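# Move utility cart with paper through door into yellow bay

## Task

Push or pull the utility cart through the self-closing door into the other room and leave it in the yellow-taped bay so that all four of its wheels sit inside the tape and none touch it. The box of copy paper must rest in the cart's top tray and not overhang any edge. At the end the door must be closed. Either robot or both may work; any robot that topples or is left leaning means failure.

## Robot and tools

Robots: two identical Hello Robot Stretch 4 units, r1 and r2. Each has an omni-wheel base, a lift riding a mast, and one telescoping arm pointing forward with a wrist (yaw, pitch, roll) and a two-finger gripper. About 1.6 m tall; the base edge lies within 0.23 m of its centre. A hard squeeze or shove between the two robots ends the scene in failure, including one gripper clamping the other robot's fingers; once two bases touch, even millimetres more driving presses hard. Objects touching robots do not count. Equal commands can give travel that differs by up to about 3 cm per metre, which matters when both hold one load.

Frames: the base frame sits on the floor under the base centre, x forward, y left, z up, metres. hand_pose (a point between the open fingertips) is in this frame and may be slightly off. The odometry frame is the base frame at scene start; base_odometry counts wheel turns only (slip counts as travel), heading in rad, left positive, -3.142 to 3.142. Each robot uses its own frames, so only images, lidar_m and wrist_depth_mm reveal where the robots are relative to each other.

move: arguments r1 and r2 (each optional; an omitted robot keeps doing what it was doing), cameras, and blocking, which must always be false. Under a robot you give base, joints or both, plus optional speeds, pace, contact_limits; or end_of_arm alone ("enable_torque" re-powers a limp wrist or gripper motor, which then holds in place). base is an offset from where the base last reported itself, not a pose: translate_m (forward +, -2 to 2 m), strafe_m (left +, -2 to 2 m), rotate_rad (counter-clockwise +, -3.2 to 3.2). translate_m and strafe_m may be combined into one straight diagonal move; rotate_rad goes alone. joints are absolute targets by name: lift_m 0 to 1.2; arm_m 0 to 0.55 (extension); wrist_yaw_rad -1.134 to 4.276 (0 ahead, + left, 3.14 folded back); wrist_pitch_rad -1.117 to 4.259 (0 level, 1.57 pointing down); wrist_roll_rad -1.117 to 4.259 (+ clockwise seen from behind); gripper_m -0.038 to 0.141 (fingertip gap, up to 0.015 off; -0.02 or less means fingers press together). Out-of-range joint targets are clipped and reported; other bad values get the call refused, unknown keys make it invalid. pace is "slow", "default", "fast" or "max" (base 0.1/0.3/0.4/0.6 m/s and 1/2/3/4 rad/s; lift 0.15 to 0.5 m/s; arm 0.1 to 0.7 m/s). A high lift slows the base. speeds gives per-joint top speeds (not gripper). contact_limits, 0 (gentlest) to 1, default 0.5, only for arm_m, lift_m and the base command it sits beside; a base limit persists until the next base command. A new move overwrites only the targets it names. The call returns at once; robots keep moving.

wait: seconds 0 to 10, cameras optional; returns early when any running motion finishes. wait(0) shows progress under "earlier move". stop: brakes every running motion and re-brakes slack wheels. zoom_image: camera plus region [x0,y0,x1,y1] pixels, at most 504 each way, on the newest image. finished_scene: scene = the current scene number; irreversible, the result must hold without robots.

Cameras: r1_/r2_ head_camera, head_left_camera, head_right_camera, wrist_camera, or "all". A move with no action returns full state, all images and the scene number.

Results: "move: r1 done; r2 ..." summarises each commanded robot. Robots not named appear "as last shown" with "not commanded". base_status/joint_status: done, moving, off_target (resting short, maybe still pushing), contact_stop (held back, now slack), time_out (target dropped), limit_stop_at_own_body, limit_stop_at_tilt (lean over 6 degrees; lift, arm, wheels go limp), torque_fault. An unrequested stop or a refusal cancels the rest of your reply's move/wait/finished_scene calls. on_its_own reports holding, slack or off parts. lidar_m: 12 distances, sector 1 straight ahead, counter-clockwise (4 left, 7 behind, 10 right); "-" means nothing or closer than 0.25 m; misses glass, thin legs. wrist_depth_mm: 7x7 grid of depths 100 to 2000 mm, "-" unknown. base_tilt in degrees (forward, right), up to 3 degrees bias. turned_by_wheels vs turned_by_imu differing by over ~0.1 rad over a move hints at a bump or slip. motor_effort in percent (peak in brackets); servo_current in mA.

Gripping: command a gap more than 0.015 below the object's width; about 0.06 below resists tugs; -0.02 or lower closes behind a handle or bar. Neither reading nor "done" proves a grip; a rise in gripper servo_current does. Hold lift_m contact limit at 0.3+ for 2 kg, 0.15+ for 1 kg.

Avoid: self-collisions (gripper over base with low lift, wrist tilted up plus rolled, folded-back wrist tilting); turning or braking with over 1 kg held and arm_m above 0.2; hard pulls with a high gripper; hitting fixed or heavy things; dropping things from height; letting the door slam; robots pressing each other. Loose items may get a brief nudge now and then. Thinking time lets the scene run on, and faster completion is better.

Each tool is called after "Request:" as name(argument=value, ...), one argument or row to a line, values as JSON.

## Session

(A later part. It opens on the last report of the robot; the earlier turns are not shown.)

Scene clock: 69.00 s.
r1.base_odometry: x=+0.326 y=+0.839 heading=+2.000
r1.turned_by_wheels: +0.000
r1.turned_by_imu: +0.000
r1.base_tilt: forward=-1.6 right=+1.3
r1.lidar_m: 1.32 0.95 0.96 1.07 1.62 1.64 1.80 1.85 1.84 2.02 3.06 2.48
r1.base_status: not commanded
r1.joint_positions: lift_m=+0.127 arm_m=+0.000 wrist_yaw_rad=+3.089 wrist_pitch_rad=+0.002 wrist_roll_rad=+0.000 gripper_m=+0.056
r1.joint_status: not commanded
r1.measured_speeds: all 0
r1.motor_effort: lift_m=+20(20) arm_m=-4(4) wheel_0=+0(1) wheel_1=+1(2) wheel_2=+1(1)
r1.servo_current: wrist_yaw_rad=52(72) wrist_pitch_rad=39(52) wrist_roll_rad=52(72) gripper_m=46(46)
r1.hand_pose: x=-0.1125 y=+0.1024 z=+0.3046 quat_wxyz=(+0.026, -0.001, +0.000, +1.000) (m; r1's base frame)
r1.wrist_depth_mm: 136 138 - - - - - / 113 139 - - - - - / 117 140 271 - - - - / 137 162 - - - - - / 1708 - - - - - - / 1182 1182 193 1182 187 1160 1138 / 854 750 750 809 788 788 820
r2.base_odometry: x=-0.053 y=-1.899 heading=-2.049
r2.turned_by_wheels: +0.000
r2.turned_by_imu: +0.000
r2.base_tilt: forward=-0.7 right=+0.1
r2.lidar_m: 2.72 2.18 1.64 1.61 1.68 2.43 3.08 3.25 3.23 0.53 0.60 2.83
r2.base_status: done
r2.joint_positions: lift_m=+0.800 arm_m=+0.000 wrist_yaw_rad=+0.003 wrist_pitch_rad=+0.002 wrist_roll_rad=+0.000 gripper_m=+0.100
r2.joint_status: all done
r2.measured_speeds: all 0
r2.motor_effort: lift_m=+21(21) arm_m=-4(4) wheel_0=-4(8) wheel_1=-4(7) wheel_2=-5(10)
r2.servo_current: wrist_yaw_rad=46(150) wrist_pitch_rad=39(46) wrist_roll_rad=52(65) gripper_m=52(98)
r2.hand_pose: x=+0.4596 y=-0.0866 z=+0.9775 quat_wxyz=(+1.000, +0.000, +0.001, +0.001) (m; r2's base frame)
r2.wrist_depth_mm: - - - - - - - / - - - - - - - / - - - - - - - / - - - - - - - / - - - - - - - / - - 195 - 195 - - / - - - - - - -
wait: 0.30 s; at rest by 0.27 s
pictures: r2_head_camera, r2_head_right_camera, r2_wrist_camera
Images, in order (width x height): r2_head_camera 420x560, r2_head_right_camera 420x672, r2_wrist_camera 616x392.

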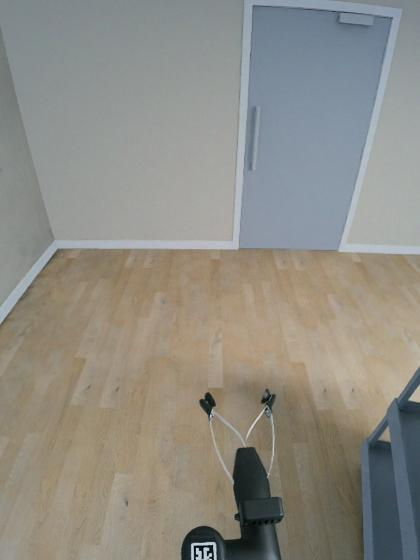

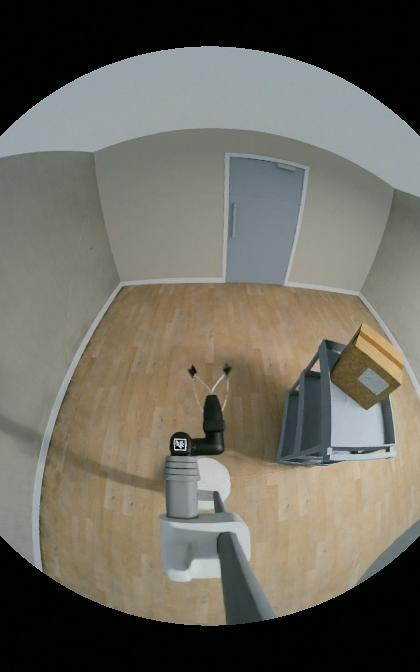

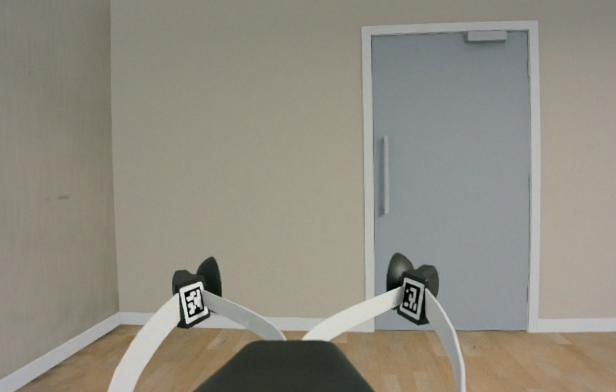

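Request:
move(
  blocking=false,
  r2={"base":{"rotate_rad":-0.055}},
)

Request:
wait(
  seconds=1,
)

Request:
move(
  blocking=false,
  r2={"base":{"translate_m":1.1}},
)

Request:
wait(
  seconds=6,
)

Request:
move(
  blocking=false,
  r2={"base":{"strafe_m":-0.3}},
)

Request:
wait(
  seconds=4,
)

Request:
wait(
  seconds=0.4,
  cameras=["r2_head_camera","r2_wrist_camera","r2_head_right_camera","r2_head_left_camera"],
)

Scene clock: 92.20 s.
move: r2 moving
r1: as last shown
r1.lidar_m: 1.31 0.94 0.95 1.05 1.66 1.66 1.85 1.88 1.83 2.00 3.07 2.49
r1.servo_current: wrist_yaw_rad=46(65) wrist_pitch_rad=39(46) wrist_roll_rad=52(65) gripper_m=39(46)
r1.wrist_depth_mm: 136 139 - - - - - / 113 139 - - - - - / 118 140 272 - - - - / 137 161 - - - - - / 1708 - - - - - - / 1205 1205 193 1160 187 1160 1138 / 842 759 759 798 788 778 809
r2.base_odometry: x=-0.053 y=-1.899 heading=-2.103
r2.turned_by_wheels: -0.054
r2.turned_by_imu: -0.052
r2.base_tilt: forward=-0.7 right=+0.0
r2.lidar_m: 2.72 2.26 1.65 1.58 1.68 2.29 3.08 3.16 3.25 0.54 0.59 2.87
r2.base_status: rotate_rad moving
r2.joint_positions: lift_m=+0.800 arm_m=+0.000 wrist_yaw_rad=+0.003 wrist_pitch_rad=+0.002 wrist_roll_rad=+0.000 gripper_m=+0.100
r2.joint_status: not commanded
r2.measured_speeds: all 0
r2.motor_effort: lift_m=+21(21) arm_m=-4(4) wheel_0=+1(5) wheel_1=+3(5) wheel_2=+1(7)
r2.servo_current: wrist_yaw_rad=39(59) wrist_pitch_rad=39(46) wrist_roll_rad=52(52) gripper_m=52(52)
r2.hand_pose: x=+0.4595 y=-0.0867 z=+0.9775 quat_wxyz=(+1.000, +0.000, +0.001, +0.001) (m; r2's base frame)
r2.wrist_depth_mm: - - - - - - - / - - - - - - - / - - - - - - - / - - - - - - - / - - - - - - - / - - 195 - 196 - - / - - - - - - -
pictures: none

Scene clock: 92.33 s.
earlier move: r2 done
r1.base_odometry: x=+0.326 y=+0.839 heading=+2.000
r1.turned_by_wheels: +0.000
r1.turned_by_imu: +0.000
r1.base_tilt: forward=-1.6 right=+1.3
r1.lidar_m: 1.34 0.93 0.95 1.05 1.63 1.66 1.84 1.84 1.81 2.00 3.05 2.49
r1.base_status: not commanded
r1.joint_positions: lift_m=+0.127 arm_m=+0.000 wrist_yaw_rad=+3.089 wrist_pitch_rad=+0.002 wrist_roll_rad=+0.000 gripper_m=+0.056
r1.joint_status: not commanded
r1.measured_speeds: all 0
r1.motor_effort: lift_m=+20(20) arm_m=-4(4) wheel_0=-1(1) wheel_1=+1(2) wheel_2=+1(1)
r1.servo_current: wrist_yaw_rad=46(65) wrist_pitch_rad=39(52) wrist_roll_rad=52(72) gripper_m=39(46)
r1.hand_pose: x=-0.1125 y=+0.1024 z=+0.3046 quat_wxyz=(+0.026, -0.001, +0.000, +1.000) (m; r1's base frame)
r1.wrist_depth_mm: 136 138 - - - - - / 113 139 - - - - - / 117 139 272 - - - - / 137 162 - - - - - / 1708 - - - - - - / 1182 1205 193 1205 187 1160 1138 / 866 741 750 798 788 788 820
r2.base_odometry: x=-0.053 y=-1.899 heading=-2.103
r2.turned_by_wheels: +0.000
r2.turned_by_imu: +0.000
r2.base_tilt: forward=-0.7 right=+0.1
r2.lidar_m: 2.69 2.28 1.68 1.59 1.68 2.26 3.10 3.21 3.28 0.52 0.56 2.86
r2.base_status: done
r2.joint_positions: lift_m=+0.800 arm_m=+0.000 wrist_yaw_rad=+0.003 wrist_pitch_rad=+0.002 wrist_roll_rad=+0.000 gripper_m=+0.100
r2.joint_status: not commanded
r2.measured_speeds: all 0
r2.motor_effort: lift_m=+21(21) arm_m=-4(4) wheel_0=+2(5) wheel_1=+4(5) wheel_2=+2(7)
r2.servo_current: wrist_yaw_rad=59(59) wrist_pitch_rad=39(46) wrist_roll_rad=46(52) gripper_m=46(52)
r2.hand_pose: x=+0.4595 y=-0.0867 z=+0.9775 quat_wxyz=(+1.000, +0.000, +0.001, +0.001) (m; r2's base frame)
r2.wrist_depth_mm: - - - - - - - / - - - - - - - / - - - - - - - / - - - - - - - / - - - - - - - / - - 195 - 195 - - / - - - - - - -
wait: 0.13 of 1 s (r2 has come to rest)
pictures: none

Scene clock: 92.83 s.
move: r2 moving
r1: as last shown
r1.lidar_m: 1.33 0.96 0.94 1.05 1.66 1.66 1.81 1.86 1.83 2.02 3.04 2.51
r1.motor_effort: lift_m=+20(20) arm_m=-4(4) wheel_0=+0(1) wheel_1=+2(2) wheel_2=+1(1)
r1.servo_current: wrist_yaw_rad=65(65) wrist_pitch_rad=33(46) wrist_roll_rad=52(59) gripper_m=46(46)
r1.wrist_depth_mm: 136 138 - - - - - / 113 139 - - - - - / 118 140 273 - - - - / 137 161 - - - - - / 1708 - - - - - - / 1182 1182 194 1182 188 1182 1138 / 854 750 768 798 798 788 809
r2.base_odometry: x=-0.069 y=-1.926 heading=-2.103
r2.turned_by_wheels: +0.000
r2.turned_by_imu: +0.000
r2.base_tilt: forward=-0.7 right=+0.1
r2.lidar_m: 2.67 2.27 1.66 1.59 1.67 2.27 3.12 3.22 3.26 0.52 0.60 2.82
r2.base_status: translate_m moving
r2.joint_positions: lift_m=+0.800 arm_m=+0.000 wrist_yaw_rad=+0.003 wrist_pitch_rad=+0.002 wrist_roll_rad=+0.000 gripper_m=+0.100
r2.joint_status: not commanded
r2.measured_speeds: translate_m=+0.120 strafe_m=-0.001 rotate_rad=-0.002 lift_m=+0.000 arm_m=+0.000 wrist_yaw_rad=+0.000 wrist_pitch_rad=+0.000 wrist_roll_rad=+0.000
r2.motor_effort: lift_m=+21(21) arm_m=-4(4) wheel_0=+4(9) wheel_1=+8(8) wheel_2=-13(13)
r2.servo_current: wrist_yaw_rad=46(59) wrist_pitch_rad=46(46) wrist_roll_rad=46(59) gripper_m=52(59)
r2.hand_pose: x=+0.4595 y=-0.0867 z=+0.9775 quat_wxyz=(+1.000, +0.000, +0.001, +0.001) (m; r2's base frame)
r2.wrist_depth_mm: - - - - - - - / - - - - - - - / - - - - - - - / - - - - - - - / - - - - - - - / - - 196 - 195 - - / - - - - - - -
pictures: none

Scene clock: 97.50 s.
earlier move: r2 done
r1.base_odometry: x=+0.326 y=+0.839 heading=+2.000
r1.turned_by_wheels: +0.000
r1.turned_by_imu: +0.000
r1.base_tilt: forward=-1.6 right=+1.2
r1.lidar_m: 1.33 0.97 0.96 1.07 1.64 1.65 1.83 1.87 1.82 2.02 3.05 2.47
r1.base_status: not commanded
r1.joint_positions: lift_m=+0.127 arm_m=+0.000 wrist_yaw_rad=+3.089 wrist_pitch_rad=+0.002 wrist_roll_rad=+0.000 gripper_m=+0.056
r1.joint_status: not commanded
r1.measured_speeds: all 0
r1.motor_effort: lift_m=+20(20) arm_m=-4(4) wheel_0=-1(1) wheel_1=+2(2) wheel_2=+1(1)
r1.servo_current: wrist_yaw_rad=52(65) wrist_pitch_rad=46(52) wrist_roll_rad=46(72) gripper_m=39(52)
r1.hand_pose: x=-0.1125 y=+0.1024 z=+0.3046 quat_wxyz=(+0.026, -0.001, +0.000, +1.000) (m; r1's base frame)
r1.wrist_depth_mm: 136 138 - - - - - / 113 139 - - - - - / 118 140 272 - - - - / 137 161 - - - - - / 1661 - - - - - - / 1182 1182 193 1229 187 1160 1160 / 842 750 750 798 798 768 820
r2.base_odometry: x=-0.611 y=-2.847 heading=-2.103
r2.turned_by_wheels: +0.000
r2.turned_by_imu: +0.001
r2.base_tilt: forward=-0.7 right=+0.0
r2.lidar_m: 1.62 1.71 1.65 1.59 1.67 2.29 - 0.88 0.80 3.15 2.36 1.71
r2.base_status: done
r2.joint_positions: lift_m=+0.800 arm_m=+0.000 wrist_yaw_rad=+0.003 wrist_pitch_rad=+0.002 wrist_roll_rad=+0.000 gripper_m=+0.100
r2.joint_status: not commanded
r2.measured_speeds: all 0
r2.motor_effort: lift_m=+20(21) arm_m=-4(4) wheel_0=+2(10) wheel_1=+4(9) wheel_2=-4(14)
r2.servo_current: wrist_yaw_rad=59(65) wrist_pitch_rad=39(46) wrist_roll_rad=59(59) gripper_m=52(59)
r2.hand_pose: x=+0.4595 y=-0.0867 z=+0.9776 quat_wxyz=(+1.000, +0.000, +0.001, +0.001) (m; r2's base frame)
r2.wrist_depth_mm: - - - - - - - / - - - - 1397 - - / - - - - - - - / - - - - - - - / - - - - - - - / - - 189 - 185 - - / - - - - - - -
wait: 4.67 of 6 s (r2 has come to rest)
pictures: none

Scene clock: 98.00 s.
move: r2 moving
r1: as last shown
r1.lidar_m: 1.32 0.97 0.95 1.07 1.66 1.65 1.81 1.83 1.82 2.01 3.07 2.50
r1.motor_effort: lift_m=+20(20) arm_m=-4(4) wheel_0=-1(1) wheel_1=+1(2) wheel_2=+1(1)
r1.servo_current: wrist_yaw_rad=46(59) wrist_pitch_rad=46(52) wrist_roll_rad=46(78) gripper_m=39(46)
r1.wrist_depth_mm: 136 138 - - - - - / 113 139 - - - - - / 118 139 271 - - - - / 138 161 - - - - - / 1708 - - - - - - / 1205 1182 194 1182 187 1160 1118 / 854 750 759 798 788 768 831
r2.base_odometry: x=-0.643 y=-2.828 heading=-2.103
r2.turned_by_wheels: +0.000
r2.turned_by_imu: +0.000
r2.base_tilt: forward=-0.7 right=+0.0
r2.lidar_m: 1.59 1.71 1.69 1.62 1.73 2.38 - 0.88 0.77 3.12 2.30 1.71
r2.base_status: strafe_m moving
r2.joint_positions: lift_m=+0.800 arm_m=+0.000 wrist_yaw_rad=+0.003 wrist_pitch_rad=+0.002 wrist_roll_rad=+0.000 gripper_m=+0.100
r2.joint_status: not commanded
r2.measured_speeds: translate_m=-0.001 strafe_m=-0.140 rotate_rad=+0.005 lift_m=+0.000 arm_m=+0.000 wrist_yaw_rad=+0.000 wrist_pitch_rad=+0.000 wrist_roll_rad=+0.000
r2.motor_effort: lift_m=+20(20) arm_m=-3(4) wheel_0=+12(12) wheel_1=-12(12) wheel_2=+0(3)
r2.servo_current: wrist_yaw_rad=52(52) wrist_pitch_rad=46(46) wrist_roll_rad=46(59) gripper_m=46(59)
r2.hand_pose: x=+0.4595 y=-0.0867 z=+0.9776 quat_wxyz=(+1.000, +0.000, +0.001, +0.001) (m; r2's base frame)
r2.wrist_depth_mm: - - - - - - - / - - - - - - - / - - - - - - - / - - - - - - - / - - - - - - - / - - 187 - 185 - - / - - - - - - -
pictures: none

Scene clock: 99.83 s.
earlier move: r2 done
r1.base_odometry: x=+0.326 y=+0.839 heading=+2.000
r1.turned_by_wheels: +0.000
r1.turned_by_imu: +0.000
r1.base_tilt: forward=-1.6 right=+1.2
r1.lidar_m: 1.32 0.95 0.96 1.05 1.65 1.64 1.83 1.82 1.84 2.02 3.07 2.50
r1.base_status: not commanded
r1.joint_positions: lift_m=+0.127 arm_m=+0.000 wrist_yaw_rad=+3.089 wrist_pitch_rad=+0.002 wrist_roll_rad=+0.000 gripper_m=+0.056
r1.joint_status: not commanded
r1.measured_speeds: all 0
r1.motor_effort: lift_m=+20(20) arm_m=-4(4) wheel_0=-1(1) wheel_1=+1(2) wheel_2=+1(1)
r1.servo_current: wrist_yaw_rad=46(65) wrist_pitch_rad=39(52) wrist_roll_rad=52(78) gripper_m=39(52)
r1.hand_pose: x=-0.1125 y=+0.1024 z=+0.3046 quat_wxyz=(+0.026, -0.001, +0.000, +1.000) (m; r1's base frame)
r1.wrist_depth_mm: 136 138 - - - - - / 113 139 - - - - - / 117 139 272 - - - - / 137 161 - - - - - / 1661 - - - - - - / 1182 1205 194 1182 187 1205 1118 / 842 750 750 798 798 788 820
r2.base_odometry: x=-0.870 y=-2.695 heading=-2.103
r2.turned_by_wheels: +0.000
r2.turned_by_imu: +0.000
r2.base_tilt: forward=-0.6 right=+0.1
r2.lidar_m: 1.58 1.71 1.94 1.89 2.00 2.69 1.01 0.57 0.55 2.85 2.35 1.72
r2.base_status: done
r2.joint_positions: lift_m=+0.800 arm_m=+0.000 wrist_yaw_rad=+0.003 wrist_pitch_rad=+0.002 wrist_roll_rad=+0.000 gripper_m=+0.100
r2.joint_status: not commanded
r2.measured_speeds: all 0
r2.motor_effort: lift_m=+20(21) arm_m=-4(4) wheel_0=+1(15) wheel_1=-2(12) wheel_2=+0(3)
r2.servo_current: wrist_yaw_rad=59(65) wrist_pitch_rad=33(52) wrist_roll_rad=52(59) gripper_m=52(59)
r2.hand_pose: x=+0.4595 y=-0.0867 z=+0.9776 quat_wxyz=(+1.000, +0.000, +0.001, +0.001) (m; r2's base frame)
r2.wrist_depth_mm: - - - - - - - / - - - - - - - / - - - - - - - / - - - - - - - / - - - - - - - / - - 189 - 185 - - / - - - - - - -
wait: 1.83 of 4 s (r2 has come to rest)
pictures: none

Scene clock: 100.23 s.
r1.base_odometry: x=+0.326 y=+0.839 heading=+2.000
r1.turned_by_wheels: +0.000
r1.turned_by_imu: +0.000
r1.base_tilt: forward=-1.6 right=+1.2
r1.lidar_m: 1.33 0.98 0.94 1.06 1.64 1.66 1.82 1.85 1.82 1.99 3.07 2.48
r1.base_status: not commanded
r1.joint_positions: lift_m=+0.127 arm_m=+0.000 wrist_yaw_rad=+3.089 wrist_pitch_rad=+0.002 wrist_roll_rad=+0.000 gripper_m=+0.056
r1.joint_status: not commanded
r1.measured_speeds: all 0
r1.motor_effort: lift_m=+20(20) arm_m=-4(4) wheel_0=+0(1) wheel_1=+1(2) wheel_2=+1(1)
r1.servo_current: wrist_yaw_rad=52(65) wrist_pitch_rad=33(52) wrist_roll_rad=39(78) gripper_m=39(52)
r1.hand_pose: x=-0.1125 y=+0.1024 z=+0.3046 quat_wxyz=(+0.026, -0.001, +0.000, +1.000) (m; r1's base frame)
r1.wrist_depth_mm: 136 138 - - - - - / 113 139 - - - - - / 117 140 273 - - - - / 137 161 - - - - - / 1708 - - - - - - / 1182 1205 194 1229 187 1160 1160 / 854 750 759 798 798 788 831
r2.base_odometry: x=-0.870 y=-2.695 heading=-2.103
r2.turned_by_wheels: +0.000
r2.turned_by_imu: +0.000
r2.base_tilt: forward=-0.7 right=+0.1
r2.lidar_m: 1.59 1.73 1.98 1.87 1.98 2.71 1.01 0.57 0.56 2.86 2.34 1.71
r2.base_status: done
r2.joint_positions: lift_m=+0.800 arm_m=+0.000 wrist_yaw_rad=+0.003 wrist_pitch_rad=+0.002 wrist_roll_rad=+0.000 gripper_m=+0.100
r2.joint_status: not commanded
r2.measured_speeds: all 0
r2.motor_effort: lift_m=+20(21) arm_m=-4(4) wheel_0=+1(15) wheel_1=-2(12) wheel_2=+0(3)
r2.servo_current: wrist_yaw_rad=39(65) wrist_pitch_rad=46(52) wrist_roll_rad=39(59) gripper_m=52(59)
r2.hand_pose: x=+0.4595 y=-0.0867 z=+0.9776 quat_wxyz=(+1.000, +0.000, +0.001, +0.001) (m; r2's base frame)
r2.wrist_depth_mm: - - - - - - - / - - - - - - - / - - - - - - - / - - - - - - - / - - - - - - - / - - 189 - 185 - - / - - - - - - -
wait: 0.40 s; at rest by 0.27 s
pictures: r2_head_camera, r2_head_left_camera, r2_head_right_camera, r2_wrist_camera
Images, in order (width x height): r2_head_camera 420x560, r2_head_left_camera 420x672, r2_head_right_camera 420x672, r2_wrist_camera 616x392.

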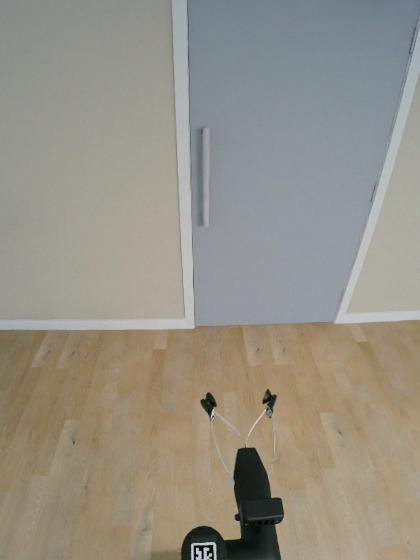

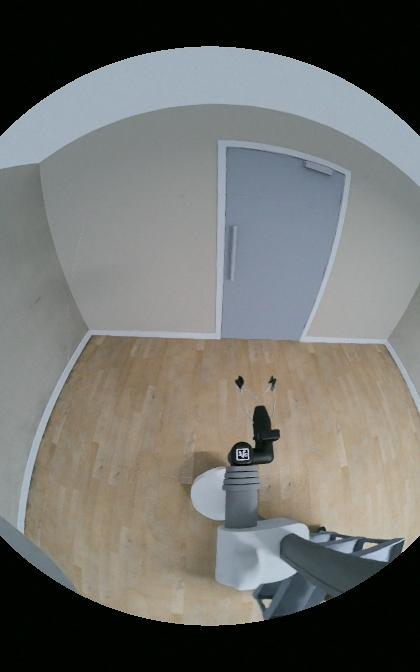

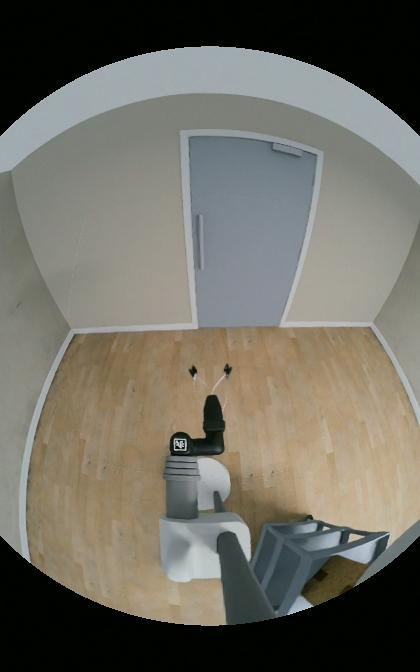

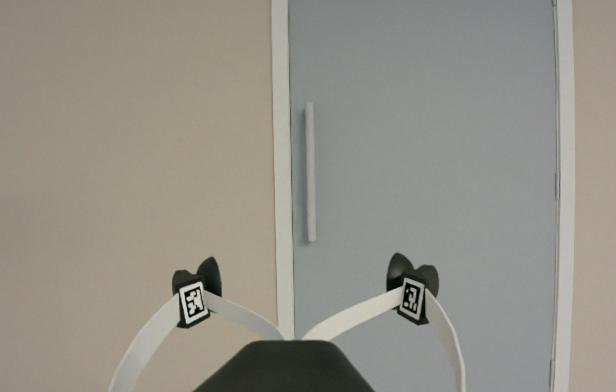

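Request:
move(
  blocking=false,
  r2={"base":{"translate_m":0.92},"joints":{"lift_m":0.87,"gripper_m":0.12}},
)

Request:
wait(
  seconds=1,
)

Request:
wait(
  seconds=4,
)

Request:
wait(
  seconds=0.4,
  cameras=["r2_head_camera","r2_wrist_camera","r2_head_right_camera"],
)

Scene clock: 124.77 s.
move: r2 moving
r1: as last shown
r1.base_tilt: forward=-1.6 right=+1.3
r1.lidar_m: 1.34 0.93 0.95 1.05 1.63 1.65 1.84 1.85 1.80 2.01 3.06 2.47
r1.servo_current: wrist_yaw_rad=39(59) wrist_pitch_rad=46(46) wrist_roll_rad=33(59) gripper_m=39(46)
r1.wrist_depth_mm: 136 138 - - - - - / 114 139 - - - - - / 117 140 271 - - - - / 137 162 - - - - - / 1618 - - - - - - / 1182 1205 194 1182 187 1160 1138 / 854 750 750 798 788 778 809
r2.base_odometry: x=-0.886 y=-2.721 heading=-2.103
r2.turned_by_wheels: +0.000
r2.turned_by_imu: +0.001
r2.base_tilt: forward=-0.7 right=+0.1
r2.lidar_m: 1.55 1.71 1.97 1.90 1.97 2.68 1.01 0.61 0.59 2.85 2.27 1.70
r2.base_status: translate_m moving
r2.joint_positions: lift_m=+0.837 arm_m=+0.000 wrist_yaw_rad=+0.003 wrist_pitch_rad=+0.002 wrist_roll_rad=+0.000 gripper_m=+0.114
r2.joint_status: lift_m moving; gripper_m moving
r2.measured_speeds: translate_m=+0.121 strafe_m=+0.000 rotate_rad=-0.004 lift_m=+0.141 arm_m=+0.000 wrist_yaw_rad=+0.000 wrist_pitch_rad=+0.000 wrist_roll_rad=+0.000
r2.motor_effort: lift_m=+24(24) arm_m=-3(4) wheel_0=+4(9) wheel_1=+6(8) wheel_2=-12(14)
r2.servo_current: wrist_yaw_rad=52(52) wrist_pitch_rad=46(46) wrist_roll_rad=39(59) gripper_m=78(91)
r2.hand_pose: x=+0.4595 y=-0.0867 z=+1.0153 quat_wxyz=(+1.000, +0.000, +0.001, +0.001) (m; r2's base frame)
r2.wrist_depth_mm: - - - - - - - / - - - - - - - / - - - - - - - / - - - - - - - / - - - - - - - / - - 191 - 183 - - / - - - - - - -
pictures: none

Scene clock: 125.77 s.
earlier move: r2 moving
r1.base_odometry: x=+0.326 y=+0.839 heading=+2.000
r1.turned_by_wheels: +0.000
r1.turned_by_imu: +0.000
r1.base_tilt: forward=-1.6 right=+1.3
r1.lidar_m: 1.32 0.97 0.96 1.07 1.65 1.66 1.81 1.84 1.83 2.01 3.06 2.49
r1.base_status: not commanded
r1.joint_positions: lift_m=+0.127 arm_m=+0.000 wrist_yaw_rad=+3.089 wrist_pitch_rad=+0.002 wrist_roll_rad=+0.000 gripper_m=+0.056
r1.joint_status: not commanded
r1.measured_speeds: all 0
r1.motor_effort: lift_m=+20(20) arm_m=-4(4) wheel_0=+0(1) wheel_1=+2(2) wheel_2=+1(1)
r1.servo_current: wrist_yaw_rad=59(72) wrist_pitch_rad=39(46) wrist_roll_rad=65(72) gripper_m=46(52)
r1.hand_pose: x=-0.1125 y=+0.1024 z=+0.3046 quat_wxyz=(+0.026, -0.001, +0.000, +1.000) (m; r1's base frame)
r1.wrist_depth_mm: 136 139 - - - - - / 113 139 - - - - - / 118 140 273 - - - - / 137 161 - - - - - / 1661 - - - - - - / 1205 1182 194 1182 187 1182 1138 / 854 750 759 798 788 778 809
r2.base_odometry: x=-1.007 y=-2.928 heading=-2.103
r2.turned_by_wheels: +0.000
r2.turned_by_imu: +0.000
r2.base_tilt: forward=-0.7 right=+0.1
r2.lidar_m: 1.29 1.44 1.98 1.89 1.97 2.72 1.14 0.76 1.04 2.85 1.94 1.42
r2.base_status: translate_m moving
r2.joint_positions: lift_m=+0.870 arm_m=+0.000 wrist_yaw_rad=+0.003 wrist_pitch_rad=+0.002 wrist_roll_rad=+0.000 gripper_m=+0.120
r2.joint_status: all done
r2.measured_speeds: translate_m=+0.303 strafe_m=+0.000 rotate_rad=+0.000 lift_m=+0.000 arm_m=+0.000 wrist_yaw_rad=+0.000 wrist_pitch_rad=+0.000 wrist_roll_rad=+0.000
r2.motor_effort: lift_m=+21(24) arm_m=-4(4) wheel_0=+3(13) wheel_1=+6(8) wheel_2=-9(14)
r2.servo_current: wrist_yaw_rad=52(65) wrist_pitch_rad=39(46) wrist_roll_rad=39(65) gripper_m=52(91)
r2.hand_pose: x=+0.4595 y=-0.0867 z=+1.0475 quat_wxyz=(+1.000, +0.000, +0.001, +0.001) (m; r2's base frame)
r2.wrist_depth_mm: - - - 1138 - - - / - - - 1118 - - - / - - - - - - - / - - - - - - - / - - - - - - - / - 186 190 - 186 - - / - - - - - - -
wait: 1.00 s; no rest
pictures: none

Scene clock: 128.83 s.
earlier move: r2 done
r1.base_odometry: x=+0.326 y=+0.839 heading=+2.000
r1.turned_by_wheels: +0.000
r1.turned_by_imu: +0.000
r1.base_tilt: forward=-1.6 right=+1.3
r1.lidar_m: 1.30 0.95 0.94 1.05 1.65 1.66 1.81 1.86 1.82 2.03 3.05 2.50
r1.base_status: not commanded
r1.joint_positions: lift_m=+0.127 arm_m=+0.000 wrist_yaw_rad=+3.089 wrist_pitch_rad=+0.002 wrist_roll_rad=+0.000 gripper_m=+0.056
r1.joint_status: not commanded
r1.measured_speeds: all 0
r1.motor_effort: lift_m=+20(20) arm_m=-4(4) wheel_0=-1(1) wheel_1=+2(2) wheel_2=+1(1)
r1.servo_current: wrist_yaw_rad=33(72) wrist_pitch_rad=39(52) wrist_roll_rad=52(72) gripper_m=52(52)
r1.hand_pose: x=-0.1125 y=+0.1024 z=+0.3046 quat_wxyz=(+0.026, -0.001, +0.000, +1.000) (m; r1's base frame)
r1.wrist_depth_mm: 136 139 - - - - - / 113 139 - - - - - / 117 140 272 - - - - / 137 161 - - - - - / 1756 - - - - - - / 1182 1205 193 1229 187 1160 1138 / 854 741 750 798 798 768 820
r2.base_odometry: x=-1.337 y=-3.487 heading=-2.103
r2.turned_by_wheels: +0.000
r2.turned_by_imu: +0.001
r2.base_tilt: forward=-0.6 right=+0.1
r2.lidar_m: 0.66 0.77 1.07 1.87 1.98 2.70 1.49 1.37 2.98 2.80 1.05 0.76
r2.base_status: done
r2.joint_positions: lift_m=+0.870 arm_m=+0.000 wrist_yaw_rad=+0.003 wrist_pitch_rad=+0.002 wrist_roll_rad=+0.000 gripper_m=+0.120
r2.joint_status: all done
r2.measured_speeds: all 0
r2.motor_effort: lift_m=+20(24) arm_m=-4(4) wheel_0=+2(13) wheel_1=+2(8) wheel_2=-2(14)
r2.servo_current: wrist_yaw_rad=46(65) wrist_pitch_rad=39(46) wrist_roll_rad=46(65) gripper_m=52(91)
r2.hand_pose: x=+0.4595 y=-0.0867 z=+1.0476 quat_wxyz=(+1.000, +0.000, +0.001, +0.001) (m; r2's base frame)
r2.wrist_depth_mm: - - 492 421 - - - / - - 488 421 - - - / - - 496 421 - - - / - - 496 430 - - - / - - 500 433 - - - / - 185 217 427 186 - - / - - 504 - - - -
wait: 3.07 of 4 s (r2 has come to rest)
pictures: none

Scene clock: 129.23 s.
r1.base_odometry: x=+0.326 y=+0.839 heading=+2.000
r1.turned_by_wheels: +0.000
r1.turned_by_imu: +0.000
r1.base_tilt: forward=-1.6 right=+1.2
r1.lidar_m: 1.31 0.98 0.96 1.06 1.66 1.66 1.83 1.84 1.83 2.02 3.04 2.45
r1.base_status: not commanded
r1.joint_positions: lift_m=+0.127 arm_m=+0.000 wrist_yaw_rad=+3.089 wrist_pitch_rad=+0.002 wrist_roll_rad=+0.000 gripper_m=+0.056
r1.joint_status: not commanded
r1.measured_speeds: all 0
r1.motor_effort: lift_m=+20(20) arm_m=-4(4) wheel_0=+0(1) wheel_1=+1(2) wheel_2=+1(1)
r1.servo_current: wrist_yaw_rad=46(72) wrist_pitch_rad=46(52) wrist_roll_rad=39(72) gripper_m=46(52)
r1.hand_pose: x=-0.1125 y=+0.1024 z=+0.3046 quat_wxyz=(+0.026, -0.001, +0.000, +1.000) (m; r1's base frame)
r1.wrist_depth_mm: 136 138 - - - - - / 113 139 - - - - - / 118 140 273 - - - - / 137 162 - - - - - / 1661 - - - - - - / 1160 1182 193 1205 187 1182 1118 / 842 750 741 798 788 778 820
r2.base_odometry: x=-1.337 y=-3.487 heading=-2.103
r2.turned_by_wheels: +0.000
r2.turned_by_imu: +0.000
r2.base_tilt: forward=-0.6 right=+0.1
r2.lidar_m: 0.65 0.75 1.05 1.89 1.97 2.73 1.51 1.37 2.97 2.80 1.04 0.74
r2.base_status: done
r2.joint_positions: lift_m=+0.870 arm_m=+0.000 wrist_yaw_rad=+0.003 wrist_pitch_rad=+0.002 wrist_roll_rad=+0.000 gripper_m=+0.120
r2.joint_status: all done
r2.measured_speeds: all 0
r2.motor_effort: lift_m=+20(24) arm_m=-4(4) wheel_0=+2(13) wheel_1=+2(8) wheel_2=-2(14)
r2.servo_current: wrist_yaw_rad=39(65) wrist_pitch_rad=39(46) wrist_roll_rad=59(65) gripper_m=52(91)
r2.hand_pose: x=+0.4595 y=-0.0867 z=+1.0476 quat_wxyz=(+1.000, +0.000, +0.001, +0.001) (m; r2's base frame)
r2.wrist_depth_mm: - - 488 421 - - - / - - 492 421 - - - / - - 496 427 - - - / - - 496 427 - - - / - - 504 436 - - - / - 186 217 427 185 - - / - - 504 - - - -
wait: 0.40 s; at rest by 0.27 s
pictures: r2_head_camera, r2_head_right_camera, r2_wrist_camera
Images, in order (width x height): r2_head_camera 420x560, r2_head_right_camera 420x672, r2_wrist_camera 616x392.

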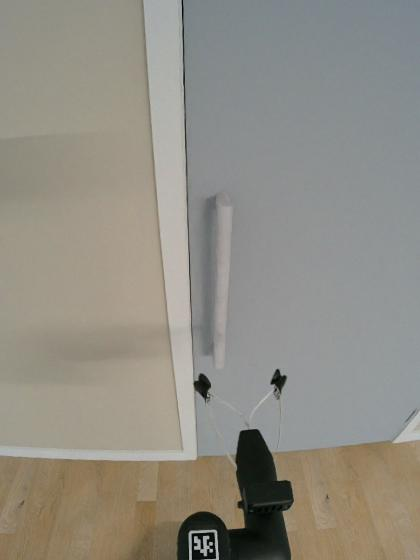

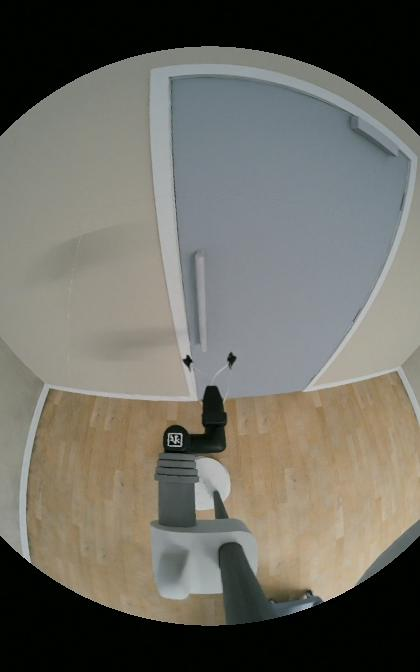

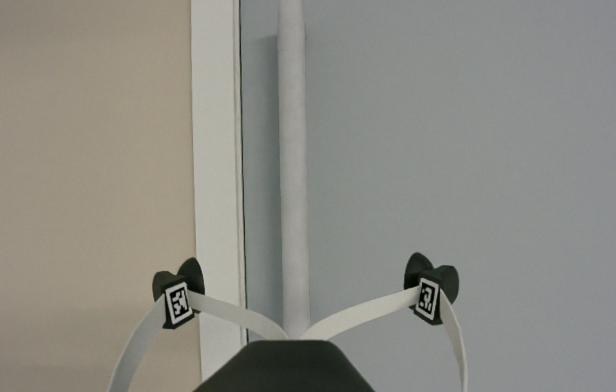

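Request:
move(
  blocking=false,
  r2={"base":{"translate_m":0.215,"strafe_m":0.015},"pace":"slow","contact_limits":{"translate_m":0.2}},
)

Request:
wait(
  seconds=5,
)

Request:
wait(
  seconds=0.4,
  cameras=["r2_head_camera","r2_wrist_camera"],
)

Scene clock: 135.43 s.
move: r2 moving
r1: as last shown
r1.base_tilt: forward=-1.6 right=+1.3
r1.lidar_m: 1.32 0.96 0.95 1.05 1.65 1.65 1.83 1.86 1.82 2.03 3.06 2.49
r1.servo_current: wrist_yaw_rad=65(65) wrist_pitch_rad=46(52) wrist_roll_rad=52(65) gripper_m=39(46)
r1.wrist_depth_mm: 136 139 - - - - - / 113 139 - - - - - / 117 140 271 - - - - / 137 162 - - - - - / 1708 - - - - - - / 1182 1205 193 1182 188 1160 1138 / 842 750 759 809 798 768 809
r2.base_odometry: x=-1.342 y=-3.498 heading=-2.103
r2.turned_by_wheels: +0.000
r2.turned_by_imu: +0.001
r2.base_tilt: forward=-0.7 right=+0.1
r2.lidar_m: 0.65 0.73 1.05 1.88 1.94 2.69 1.48 1.39 2.97 2.73 1.03 0.76
r2.base_status: translate_m moving; strafe_m moving
r2.joint_positions: lift_m=+0.870 arm_m=+0.000 wrist_yaw_rad=+0.003 wrist_pitch_rad=+0.002 wrist_roll_rad=+0.000 gripper_m=+0.120
r2.joint_status: not commanded
r2.measured_speeds: translate_m=+0.048 strafe_m=+0.003 rotate_rad=+0.002 lift_m=+0.000 arm_m=+0.000 wrist_yaw_rad=+0.000 wrist_pitch_rad=+0.000 wrist_roll_rad=+0.000
r2.motor_effort: lift_m=+20(21) arm_m=-4(4) wheel_0=+6(8) wheel_1=+6(6) wheel_2=-11(11)
r2.servo_current: wrist_yaw_rad=39(52) wrist_pitch_rad=39(46) wrist_roll_rad=39(65) gripper_m=46(52)
r2.contact_limits: translate_m 0.2
r2.hand_pose: x=+0.4595 y=-0.0867 z=+1.0476 quat_wxyz=(+1.000, +0.000, +0.001, +0.001) (m; r2's base frame)
r2.wrist_depth_mm: - - 480 410 - - - / - - 484 407 - - - / - - 488 415 - - - / - - 492 421 - - - / - - 488 427 - - - / - 186 217 424 185 - - / - - 500 - - - -
pictures: none

Scene clock: 138.37 s.
earlier move: r2 done
r1.base_odometry: x=+0.326 y=+0.839 heading=+2.000
r1.turned_by_wheels: +0.000
r1.turned_by_imu: +0.000
r1.base_tilt: forward=-1.6 right=+1.3
r1.lidar_m: 1.29 0.95 0.96 1.03 1.64 1.64 1.82 1.85 1.82 2.02 3.05 2.49
r1.base_status: not commanded
r1.joint_positions: lift_m=+0.127 arm_m=+0.000 wrist_yaw_rad=+3.089 wrist_pitch_rad=+0.002 wrist_roll_rad=+0.000 gripper_m=+0.056
r1.joint_status: not commanded
r1.measured_speeds: all 0
r1.motor_effort: lift_m=+20(20) arm_m=-4(4) wheel_0=-1(1) wheel_1=+1(2) wheel_2=+1(1)
r1.servo_current: wrist_yaw_rad=59(65) wrist_pitch_rad=46(52) wrist_roll_rad=39(65) gripper_m=39(46)
r1.hand_pose: x=-0.1125 y=+0.1024 z=+0.3046 quat_wxyz=(+0.026, -0.001, +0.000, +1.000) (m; r1's base frame)
r1.wrist_depth_mm: 136 138 - - - - - / 114 139 - - - - - / 118 139 272 - - - - / 137 162 - - - - - / 1618 - - - - - - / 1205 1229 193 1182 187 1160 1138 / 854 741 759 788 798 768 798
r2.base_odometry: x=-1.433 y=-3.680 heading=-2.103
r2.turned_by_wheels: +0.000
r2.turned_by_imu: +0.000
r2.base_tilt: forward=-0.6 right=+0.1
r2.lidar_m: 0.44 0.52 0.76 1.88 1.96 2.72 1.66 1.59 2.99 2.01 0.76 0.54
r2.base_status: done
r2.joint_positions: lift_m=+0.870 arm_m=+0.000 wrist_yaw_rad=+0.003 wrist_pitch_rad=+0.002 wrist_roll_rad=+0.000 gripper_m=+0.120
r2.joint_status: not commanded
r2.measured_speeds: all 0
r2.motor_effort: lift_m=+20(21) arm_m=-4(4) wheel_0=+3(10) wheel_1=+3(8) wheel_2=-6(11)
r2.servo_current: wrist_yaw_rad=46(59) wrist_pitch_rad=39(46) wrist_roll_rad=46(65) gripper_m=52(59)
r2.contact_limits: translate_m 0.2
r2.hand_pose: x=+0.4595 y=-0.0867 z=+1.0476 quat_wxyz=(+1.000, +0.000, +0.001, +0.001) (m; r2's base frame)
r2.wrist_depth_mm: 296 279 290 213 283 279 277 / 300 282 293 213 285 282 278 / 300 285 294 214 287 283 279 / 301 285 296 214 289 286 282 / 304 287 297 216 290 286 285 / 306 289 287 217 213 287 286 / 309 290 289 - 293 290 286
wait: 2.93 of 5 s (r2 has come to rest)
pictures: none

Scene clock: 138.77 s.
r1.base_odometry: x=+0.326 y=+0.839 heading=+2.000
r1.turned_by_wheels: +0.000
r1.turned_by_imu: +0.000
r1.base_tilt: forward=-1.6 right=+1.3
r1.lidar_m: 1.32 0.95 0.92 1.05 1.65 1.66 1.85 1.86 1.83 2.00 3.05 2.48
r1.base_status: not commanded
r1.joint_positions: lift_m=+0.127 arm_m=+0.000 wrist_yaw_rad=+3.089 wrist_pitch_rad=+0.002 wrist_roll_rad=+0.000 gripper_m=+0.056
r1.joint_status: not commanded
r1.measured_speeds: all 0
r1.motor_effort: lift_m=+20(20) arm_m=-4(4) wheel_0=-1(1) wheel_1=+1(2) wheel_2=+1(1)
r1.servo_current: wrist_yaw_rad=52(65) wrist_pitch_rad=39(52) wrist_roll_rad=33(65) gripper_m=39(46)
r1.hand_pose: x=-0.1125 y=+0.1024 z=+0.3046 quat_wxyz=(+0.026, -0.001, +0.000, +1.000) (m; r1's base frame)
r1.wrist_depth_mm: 136 139 - - - - - / 113 139 - - - - - / 117 139 272 - - - - / 137 162 - - - - - / 1708 - - - - - - / 1182 1205 194 1205 187 1160 1160 / 854 750 750 798 809 768 809
r2.base_odometry: x=-1.433 y=-3.680 heading=-2.103
r2.turned_by_wheels: +0.000
r2.turned_by_imu: +0.000
r2.base_tilt: forward=-0.7 right=+0.1
r2.lidar_m: 0.42 0.53 0.78 1.87 1.95 2.71 1.64 1.59 2.99 1.98 0.77 0.53
r2.base_status: done
r2.joint_positions: lift_m=+0.870 arm_m=+0.000 wrist_yaw_rad=+0.003 wrist_pitch_rad=+0.002 wrist_roll_rad=+0.000 gripper_m=+0.120
r2.joint_status: not commanded
r2.measured_speeds: all 0
r2.motor_effort: lift_m=+20(21) arm_m=-4(4) wheel_0=+3(10) wheel_1=+4(8) wheel_2=-6(11)
r2.servo_current: wrist_yaw_rad=39(59) wrist_pitch_rad=39(46) wrist_roll_rad=46(65) gripper_m=52(59)
r2.contact_limits: translate_m 0.2
r2.hand_pose: x=+0.4595 y=-0.0867 z=+1.0476 quat_wxyz=(+1.000, +0.000, +0.001, +0.001) (m; r2's base frame)
r2.wrist_depth_mm: 298 281 290 212 282 279 276 / 298 283 291 214 285 282 279 / 300 283 293 214 286 283 281 / 301 285 296 214 289 285 282 / 304 287 296 216 290 286 283 / 306 289 286 216 214 289 286 / 307 290 290 - 291 290 287
wait: 0.40 s; at rest by 0.27 s
pictures: r2_head_camera, r2_wrist_camera
Images, in order (width x height): r2_head_camera 420x560, r2_wrist_camera 616x392.

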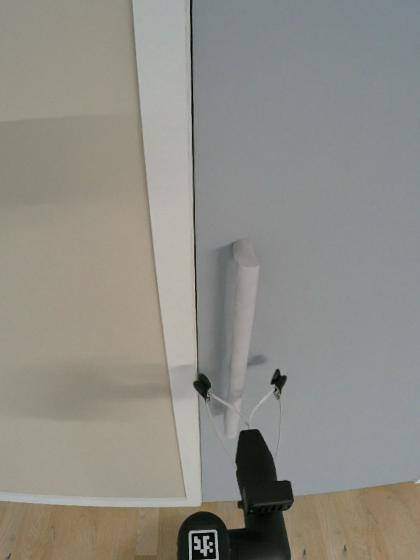

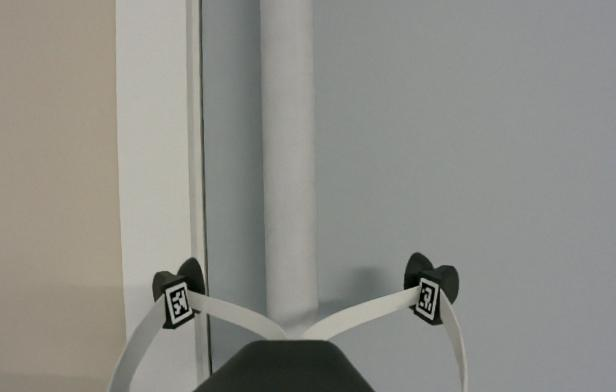

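Request:
move(
  blocking=false,
  r2={"base":{"translate_m":0.03,"strafe_m":0.012},"pace":"slow","contact_limits":{"translate_m":0.2}},
)

Request:
wait(
  seconds=3,
)

Request:
move(
  blocking=false,
  r2={"joints":{"gripper_m":-0.025}},
)

Request:
wait(
  seconds=3,
)

Request:
wait(
  seconds=0.4,
  cameras=["r2_head_camera","r2_wrist_camera"],
)

Scene clock: 157.20 s.
move: r2 moving
r1: as last shown
r1.base_tilt: forward=-1.6 right=+1.2
r1.lidar_m: 1.31 0.96 0.95 1.05 1.66 1.62 1.82 1.84 1.82 2.03 3.05 2.48
r1.motor_effort: lift_m=+20(20) arm_m=-4(4) wheel_0=-1(1) wheel_1=+2(2) wheel_2=+1(1)
r1.servo_current: wrist_yaw_rad=59(65) wrist_pitch_rad=39(46) wrist_roll_rad=59(59) gripper_m=39(46)
r1.wrist_depth_mm: 136 138 - - - - - / 113 139 - - - - - / 117 140 270 - - - - / 137 161 - - - - - / 1661 - - - - - - / 1182 1205 194 1182 188 1160 1160 / 842 750 750 788 778 778 831
r2.base_odometry: x=-1.435 y=-3.693 heading=-2.103
r2.turned_by_wheels: +0.000
r2.turned_by_imu: +0.001
r2.base_tilt: forward=-0.6 right=+0.1
r2.lidar_m: 0.44 0.54 0.73 1.86 1.94 2.65 1.65 1.56 2.98 1.94 0.73 0.54
r2.base_status: translate_m moving; strafe_m moving
r2.joint_positions: lift_m=+0.870 arm_m=+0.000 wrist_yaw_rad=+0.003 wrist_pitch_rad=+0.002 wrist_roll_rad=+0.000 gripper_m=+0.120
r2.joint_status: not commanded
r2.measured_speeds: translate_m=+0.049 strafe_m=+0.020 rotate_rad=-0.002 lift_m=+0.000 arm_m=+0.000 wrist_yaw_rad=+0.000 wrist_pitch_rad=+0.000 wrist_roll_rad=+0.000
r2.motor_effort: lift_m=+20(20) arm_m=-4(4) wheel_0=+1(8) wheel_1=+8(8) wheel_2=-9(10)
r2.servo_current: wrist_yaw_rad=39(59) wrist_pitch_rad=39(46) wrist_roll_rad=46(65) gripper_m=46(59)
r2.contact_limits: translate_m 0.2
r2.hand_pose: x=+0.4595 y=-0.0867 z=+1.0476 quat_wxyz=(+1.000, +0.000, +0.001, +0.001) (m; r2's base frame)
r2.wrist_depth_mm: 286 270 279 202 273 270 266 / 287 270 279 207 276 271 268 / 289 273 283 206 276 272 270 / 291 273 283 208 278 274 271 / 291 276 286 208 278 274 274 / 294 277 276 204 214 276 274 / 294 293 277 - 282 281 277
pictures: none

Scene clock: 158.07 s.
earlier move: r2 done
r1.base_odometry: x=+0.326 y=+0.839 heading=+2.000
r1.turned_by_wheels: +0.000
r1.turned_by_imu: +0.000
r1.base_tilt: forward=-1.6 right=+1.3
r1.lidar_m: 1.32 0.98 0.95 1.08 1.64 1.65 1.82 1.86 1.82 2.00 3.04 2.49
r1.base_status: not commanded
r1.joint_positions: lift_m=+0.127 arm_m=+0.000 wrist_yaw_rad=+3.089 wrist_pitch_rad=+0.002 wrist_roll_rad=+0.000 gripper_m=+0.056
r1.joint_status: not commanded
r1.measured_speeds: all 0
r1.motor_effort: lift_m=+20(20) arm_m=-4(4) wheel_0=-1(1) wheel_1=+2(2) wheel_2=+1(1)
r1.servo_current: wrist_yaw_rad=39(65) wrist_pitch_rad=33(52) wrist_roll_rad=39(59) gripper_m=39(46)
r1.hand_pose: x=-0.1125 y=+0.1024 z=+0.3046 quat_wxyz=(+0.026, -0.001, +0.000, +1.000) (m; r1's base frame)
r1.wrist_depth_mm: 136 138 - - - - - / 113 139 - - - - - / 117 140 272 - - - - / 137 162 - - - - - / 1661 - - - - - - / 1160 1182 194 1229 188 1182 1138 / 842 750 750 798 798 768 809
r2.base_odometry: x=-1.437 y=-3.712 heading=-2.103
r2.turned_by_wheels: +0.000
r2.turned_by_imu: +0.000
r2.base_tilt: forward=-0.7 right=+0.1
r2.lidar_m: 0.41 0.50 0.70 1.84 1.96 2.68 1.69 1.59 3.01 1.87 0.67 0.50
r2.base_status: done
r2.joint_positions: lift_m=+0.870 arm_m=+0.000 wrist_yaw_rad=+0.003 wrist_pitch_rad=+0.002 wrist_roll_rad=+0.000 gripper_m=+0.120
r2.joint_status: not commanded
r2.measured_speeds: all 0
r2.motor_effort: lift_m=+20(21) arm_m=-4(4) wheel_0=+4(8) wheel_1=+3(8) wheel_2=-7(10)
r2.servo_current: wrist_yaw_rad=46(59) wrist_pitch_rad=39(46) wrist_roll_rad=33(65) gripper_m=52(59)
r2.contact_limits: translate_m 0.2
r2.hand_pose: x=+0.4595 y=-0.0867 z=+1.0476 quat_wxyz=(+1.000, +0.000, +0.001, +0.001) (m; r2's base frame)
r2.wrist_depth_mm: 266 251 262 186 255 253 249 / 268 252 263 183 256 253 251 / 270 253 263 184 259 255 252 / 272 255 265 186 259 256 254 / 273 256 267 184 260 257 256 / 277 257 257 185 263 258 257 / 277 273 258 - 264 260 257
wait: 0.87 of 3 s (r2 has come to rest)
pictures: none

Scene clock: 158.57 s.
move: r2 moving
r1: as last shown
r1.lidar_m: 1.30 0.95 0.97 1.08 1.66 1.65 1.81 1.84 1.83 2.03 3.05 2.48
r1.motor_effort: lift_m=+20(20) arm_m=-4(4) wheel_0=+0(1) wheel_1=+1(2) wheel_2=+1(1)
r1.servo_current: wrist_yaw_rad=65(65) wrist_pitch_rad=39(52) wrist_roll_rad=52(65) gripper_m=39(46)
r1.wrist_depth_mm: 136 139 - - - - - / 113 139 - - - - - / 117 140 271 - - - - / 137 162 - - - - - / 1661 - - - - - - / 1182 1205 193 1182 187 1160 1138 / 866 750 759 809 798 798 820
r2.base_odometry: x=-1.437 y=-3.712 heading=-2.103
r2.turned_by_wheels: +0.000
r2.turned_by_imu: +0.000
r2.base_tilt: forward=-0.7 right=+0.1
r2.lidar_m: 0.42 0.49 0.71 1.85 1.93 2.68 1.70 1.61 3.01 1.89 0.72 0.52
r2.base_status: not commanded
r2.joint_positions: lift_m=+0.870 arm_m=+0.000 wrist_yaw_rad=+0.003 wrist_pitch_rad=+0.002 wrist_roll_rad=+0.000 gripper_m=+0.106
r2.joint_status: gripper_m moving
r2.measured_speeds: all 0
r2.motor_effort: lift_m=+20(20) arm_m=-4(4) wheel_0=+4(5) wheel_1=+3(4) wheel_2=-6(7)
r2.servo_current: wrist_yaw_rad=52(65) wrist_pitch_rad=46(46) wrist_roll_rad=39(59) gripper_m=91(91)
r2.contact_limits: translate_m 0.2
r2.hand_pose: x=+0.4595 y=-0.0867 z=+1.0476 quat_wxyz=(+1.000, +0.000, +0.001, +0.001) (m; r2's base frame)
r2.wrist_depth_mm: 267 250 260 187 255 252 250 / 268 252 263 183 256 254 250 / 270 253 263 185 259 255 252 / 272 256 267 186 259 256 254 / 274 257 267 183 260 258 255 / 276 259 204 185 200 259 257 / 277 260 257 - 264 262 259
pictures: none

Scene clock: 160.27 s.
earlier move: r2 done
r1.base_odometry: x=+0.326 y=+0.839 heading=+2.000
r1.turned_by_wheels: +0.000
r1.turned_by_imu: +0.000
r1.base_tilt: forward=-1.6 right=+1.3
r1.lidar_m: 1.32 0.97 0.95 1.04 1.63 1.65 1.81 1.86 1.83 2.03 3.05 2.48
r1.base_status: not commanded
r1.joint_positions: lift_m=+0.127 arm_m=+0.000 wrist_yaw_rad=+3.089 wrist_pitch_rad=+0.002 wrist_roll_rad=+0.000 gripper_m=+0.056
r1.joint_status: not commanded
r1.measured_speeds: all 0
r1.motor_effort: lift_m=+20(20) arm_m=-4(4) wheel_0=+0(1) wheel_1=+2(2) wheel_2=+1(1)
r1.servo_current: wrist_yaw_rad=52(65) wrist_pitch_rad=39(52) wrist_roll_rad=72(72) gripper_m=39(46)
r1.hand_pose: x=-0.1125 y=+0.1024 z=+0.3046 quat_wxyz=(+0.026, -0.001, +0.000, +1.000) (m; r1's base frame)
r1.wrist_depth_mm: 136 139 - - - - - / 113 139 - - - - - / 118 140 271 - - - - / 137 162 - - - - - / 1708 - - - - - - / 1205 1182 194 1205 187 1138 1138 / 854 750 741 798 788 778 820
r2.base_odometry: x=-1.438 y=-3.712 heading=-2.103
r2.turned_by_wheels: +0.000
r2.turned_by_imu: +0.000
r2.base_tilt: forward=-0.6 right=+0.1
r2.lidar_m: 0.38 0.50 0.71 1.85 1.92 2.67 1.70 1.58 2.99 1.86 0.69 0.49
r2.base_status: not commanded
r2.joint_positions: lift_m=+0.870 arm_m=+0.000 wrist_yaw_rad=+0.002 wrist_pitch_rad=+0.002 wrist_roll_rad=+0.000 gripper_m=-0.023
r2.joint_status: all done
r2.measured_speeds: all 0
r2.motor_effort: lift_m=+20(21) arm_m=-4(4) wheel_0=-4(5) wheel_1=+0(4) wheel_2=+5(7)
r2.servo_current: wrist_yaw_rad=33(65) wrist_pitch_rad=33(46) wrist_roll_rad=52(65) gripper_m=124(351)
r2.contact_limits: translate_m 0.2
r2.hand_pose: x=+0.4595 y=-0.0868 z=+1.0476 quat_wxyz=(+1.000, +0.000, +0.001, +0.001) (m; r2's base frame)
r2.wrist_depth_mm: 265 248 245 165 241 239 237 / 266 250 247 166 243 240 238 / 268 252 248 167 243 241 240 / 270 253 249 167 246 244 242 / 271 254 251 170 246 245 243 / 274 256 187 169 179 246 245 / 274 272 254 - 251 247 246
wait: 1.70 of 3 s (r2 has come to rest)
pictures: none

Scene clock: 160.67 s.
r1.base_odometry: x=+0.326 y=+0.839 heading=+2.000
r1.turned_by_wheels: +0.000
r1.turned_by_imu: +0.000
r1.base_tilt: forward=-1.6 right=+1.3
r1.lidar_m: 1.32 0.95 0.95 1.05 1.64 1.66 1.83 1.85 1.84 2.04 3.07 2.50
r1.base_status: not commanded
r1.joint_positions: lift_m=+0.127 arm_m=+0.000 wrist_yaw_rad=+3.089 wrist_pitch_rad=+0.002 wrist_roll_rad=+0.000 gripper_m=+0.056
r1.joint_status: not commanded
r1.measured_speeds: all 0
r1.motor_effort: lift_m=+20(20) arm_m=-4(4) wheel_0=+0(1) wheel_1=+2(2) wheel_2=+1(1)
r1.servo_current: wrist_yaw_rad=39(65) wrist_pitch_rad=46(52) wrist_roll_rad=33(72) gripper_m=39(46)
r1.hand_pose: x=-0.1125 y=+0.1024 z=+0.3046 quat_wxyz=(+0.026, -0.001, +0.000, +1.000) (m; r1's base frame)
r1.wrist_depth_mm: 136 139 - - - - - / 113 139 - - - - - / 117 140 272 - - - - / 137 161 - - - - - / 1708 - - - - - - / 1205 1205 193 1160 187 1160 1138 / 854 750 759 798 798 778 820
r2.base_odometry: x=-1.438 y=-3.712 heading=-2.103
r2.turned_by_wheels: +0.000
r2.turned_by_imu: +0.000
r2.base_tilt: forward=-0.6 right=+0.1
r2.lidar_m: 0.40 0.52 0.72 1.85 1.93 2.68 1.69 1.60 3.03 1.90 0.70 0.49
r2.base_status: not commanded
r2.joint_positions: lift_m=+0.870 arm_m=+0.000 wrist_yaw_rad=+0.002 wrist_pitch_rad=+0.002 wrist_roll_rad=+0.000 gripper_m=-0.023
r2.joint_status: all done
r2.measured_speeds: all 0
r2.motor_effort: lift_m=+20(21) arm_m=-4(4) wheel_0=-4(5) wheel_1=+0(4) wheel_2=+5(7)
r2.servo_current: wrist_yaw_rad=46(65) wrist_pitch_rad=46(46) wrist_roll_rad=52(65) gripper_m=130(351)
r2.contact_limits: translate_m 0.2
r2.hand_pose: x=+0.4595 y=-0.0868 z=+1.0476 quat_wxyz=(+1.000, +0.000, +0.001, +0.001) (m; r2's base frame)
r2.wrist_depth_mm: 265 249 245 164 241 239 236 / 265 249 247 166 243 240 238 / 267 251 249 167 244 242 240 / 270 253 250 167 245 244 242 / 271 254 251 170 247 246 244 / 273 256 187 169 179 246 245 / 274 272 254 - 249 246 246
wait: 0.40 s; at rest by 0.27 s
pictures: r2_head_camera, r2_wrist_camera
Images, in order (width x height): r2_head_camera 420x560, r2_wrist_camera 616x392.

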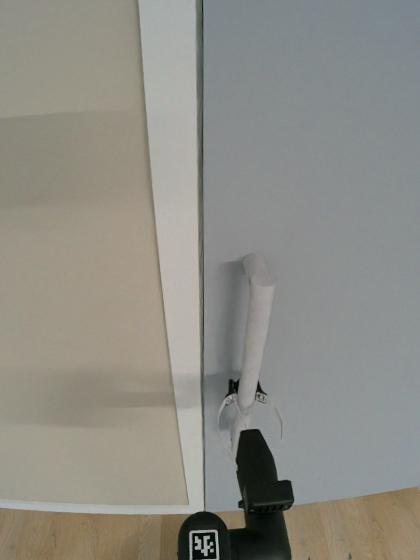

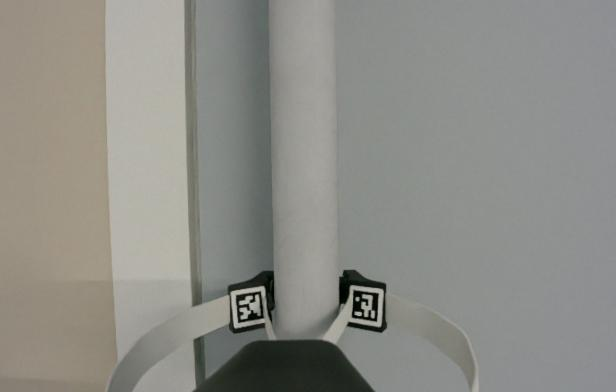

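Request:
move(
  blocking=false,
  r2={"base":{"translate_m":-0.225,"strafe_m":-0.104},"joints":{"wrist_yaw_rad":0.25},"speeds":{"wrist_yaw_rad":0.1},"pace":"slow","contact_limits":{"translate_m":0.8,"strafe_m":0.8}},
)

Request:
wait(
  seconds=2,
)

Request:
wait(
  seconds=3,
)

Request:
wait(
  seconds=0.2,
  cameras=["r2_head_camera","r2_wrist_camera","r2_head_right_camera"],
)

r2: "contact_limits": translate_m and strafe_m are given together and make one move, which takes one limit: state it under one of them only
Scene clock: 183.80 s.
r1.base_odometry: x=+0.326 y=+0.839 heading=+2.000
r1.turned_by_wheels: +0.000
r1.turned_by_imu: +0.000
r1.base_tilt: forward=-1.6 right=+1.3
r1.lidar_m: 1.32 0.96 0.95 1.04 1.66 1.66 1.84 1.84 1.81 2.01 3.06 2.49
r1.base_status: not commanded
r1.joint_positions: lift_m=+0.127 arm_m=+0.000 wrist_yaw_rad=+3.089 wrist_pitch_rad=+0.002 wrist_roll_rad=+0.000 gripper_m=+0.056
r1.joint_status: not commanded
r1.measured_speeds: all 0
r1.motor_effort: lift_m=+20(20) arm_m=-4(4) wheel_0=-1(1) wheel_1=+2(2) wheel_2=+1(1)
r1.servo_current: wrist_yaw_rad=46(65) wrist_pitch_rad=46(52) wrist_roll_rad=46(72) gripper_m=39(46)
r1.hand_pose: x=-0.1125 y=+0.1024 z=+0.3046 quat_wxyz=(+0.026, -0.001, +0.000, +1.000) (m; r1's base frame)
r1.wrist_depth_mm: 136 138 - - - - - / 113 139 - - - - - / 118 139 272 - - - - / 137 161 - - - - - / 1618 - - - - - - / 1205 1205 193 1182 187 1160 1138 / 854 759 759 788 798 778 820
r2.base_odometry: x=-1.438 y=-3.712 heading=-2.103
r2.turned_by_wheels: +0.000
r2.turned_by_imu: +0.000
r2.base_tilt: forward=-0.6 right=+0.1
r2.lidar_m: 0.41 0.51 0.67 1.85 1.93 2.69 1.67 1.60 2.98 1.88 0.68 0.46
r2.base_status: not commanded
r2.joint_positions: lift_m=+0.870 arm_m=+0.000 wrist_yaw_rad=+0.002 wrist_pitch_rad=+0.002 wrist_roll_rad=+0.000 gripper_m=-0.023
r2.joint_status: all done
r2.measured_speeds: all 0
r2.motor_effort: lift_m=+21(21) arm_m=-4(4) wheel_0=-4(5) wheel_1=+1(4) wheel_2=+5(7)
r2.servo_current: wrist_yaw_rad=46(65) wrist_pitch_rad=39(46) wrist_roll_rad=46(65) gripper_m=130(351)
r2.contact_limits: translate_m 0.2
r2.hand_pose: x=+0.4595 y=-0.0868 z=+1.0476 quat_wxyz=(+1.000, +0.000, +0.001, +0.001) (m; r2's base frame)
r2.wrist_depth_mm: 264 248 245 165 242 239 238 / 265 250 248 166 244 240 238 / 267 252 247 167 244 242 240 / 268 252 249 167 245 242 242 / 272 254 252 170 246 244 243 / 272 256 187 169 179 247 246 / 274 272 254 - 249 246 247
pictures: none

not run: a call was refused earlier in this reply.

not run: a call was refused earlier in this reply.

not run: a call was refused earlier in this reply.


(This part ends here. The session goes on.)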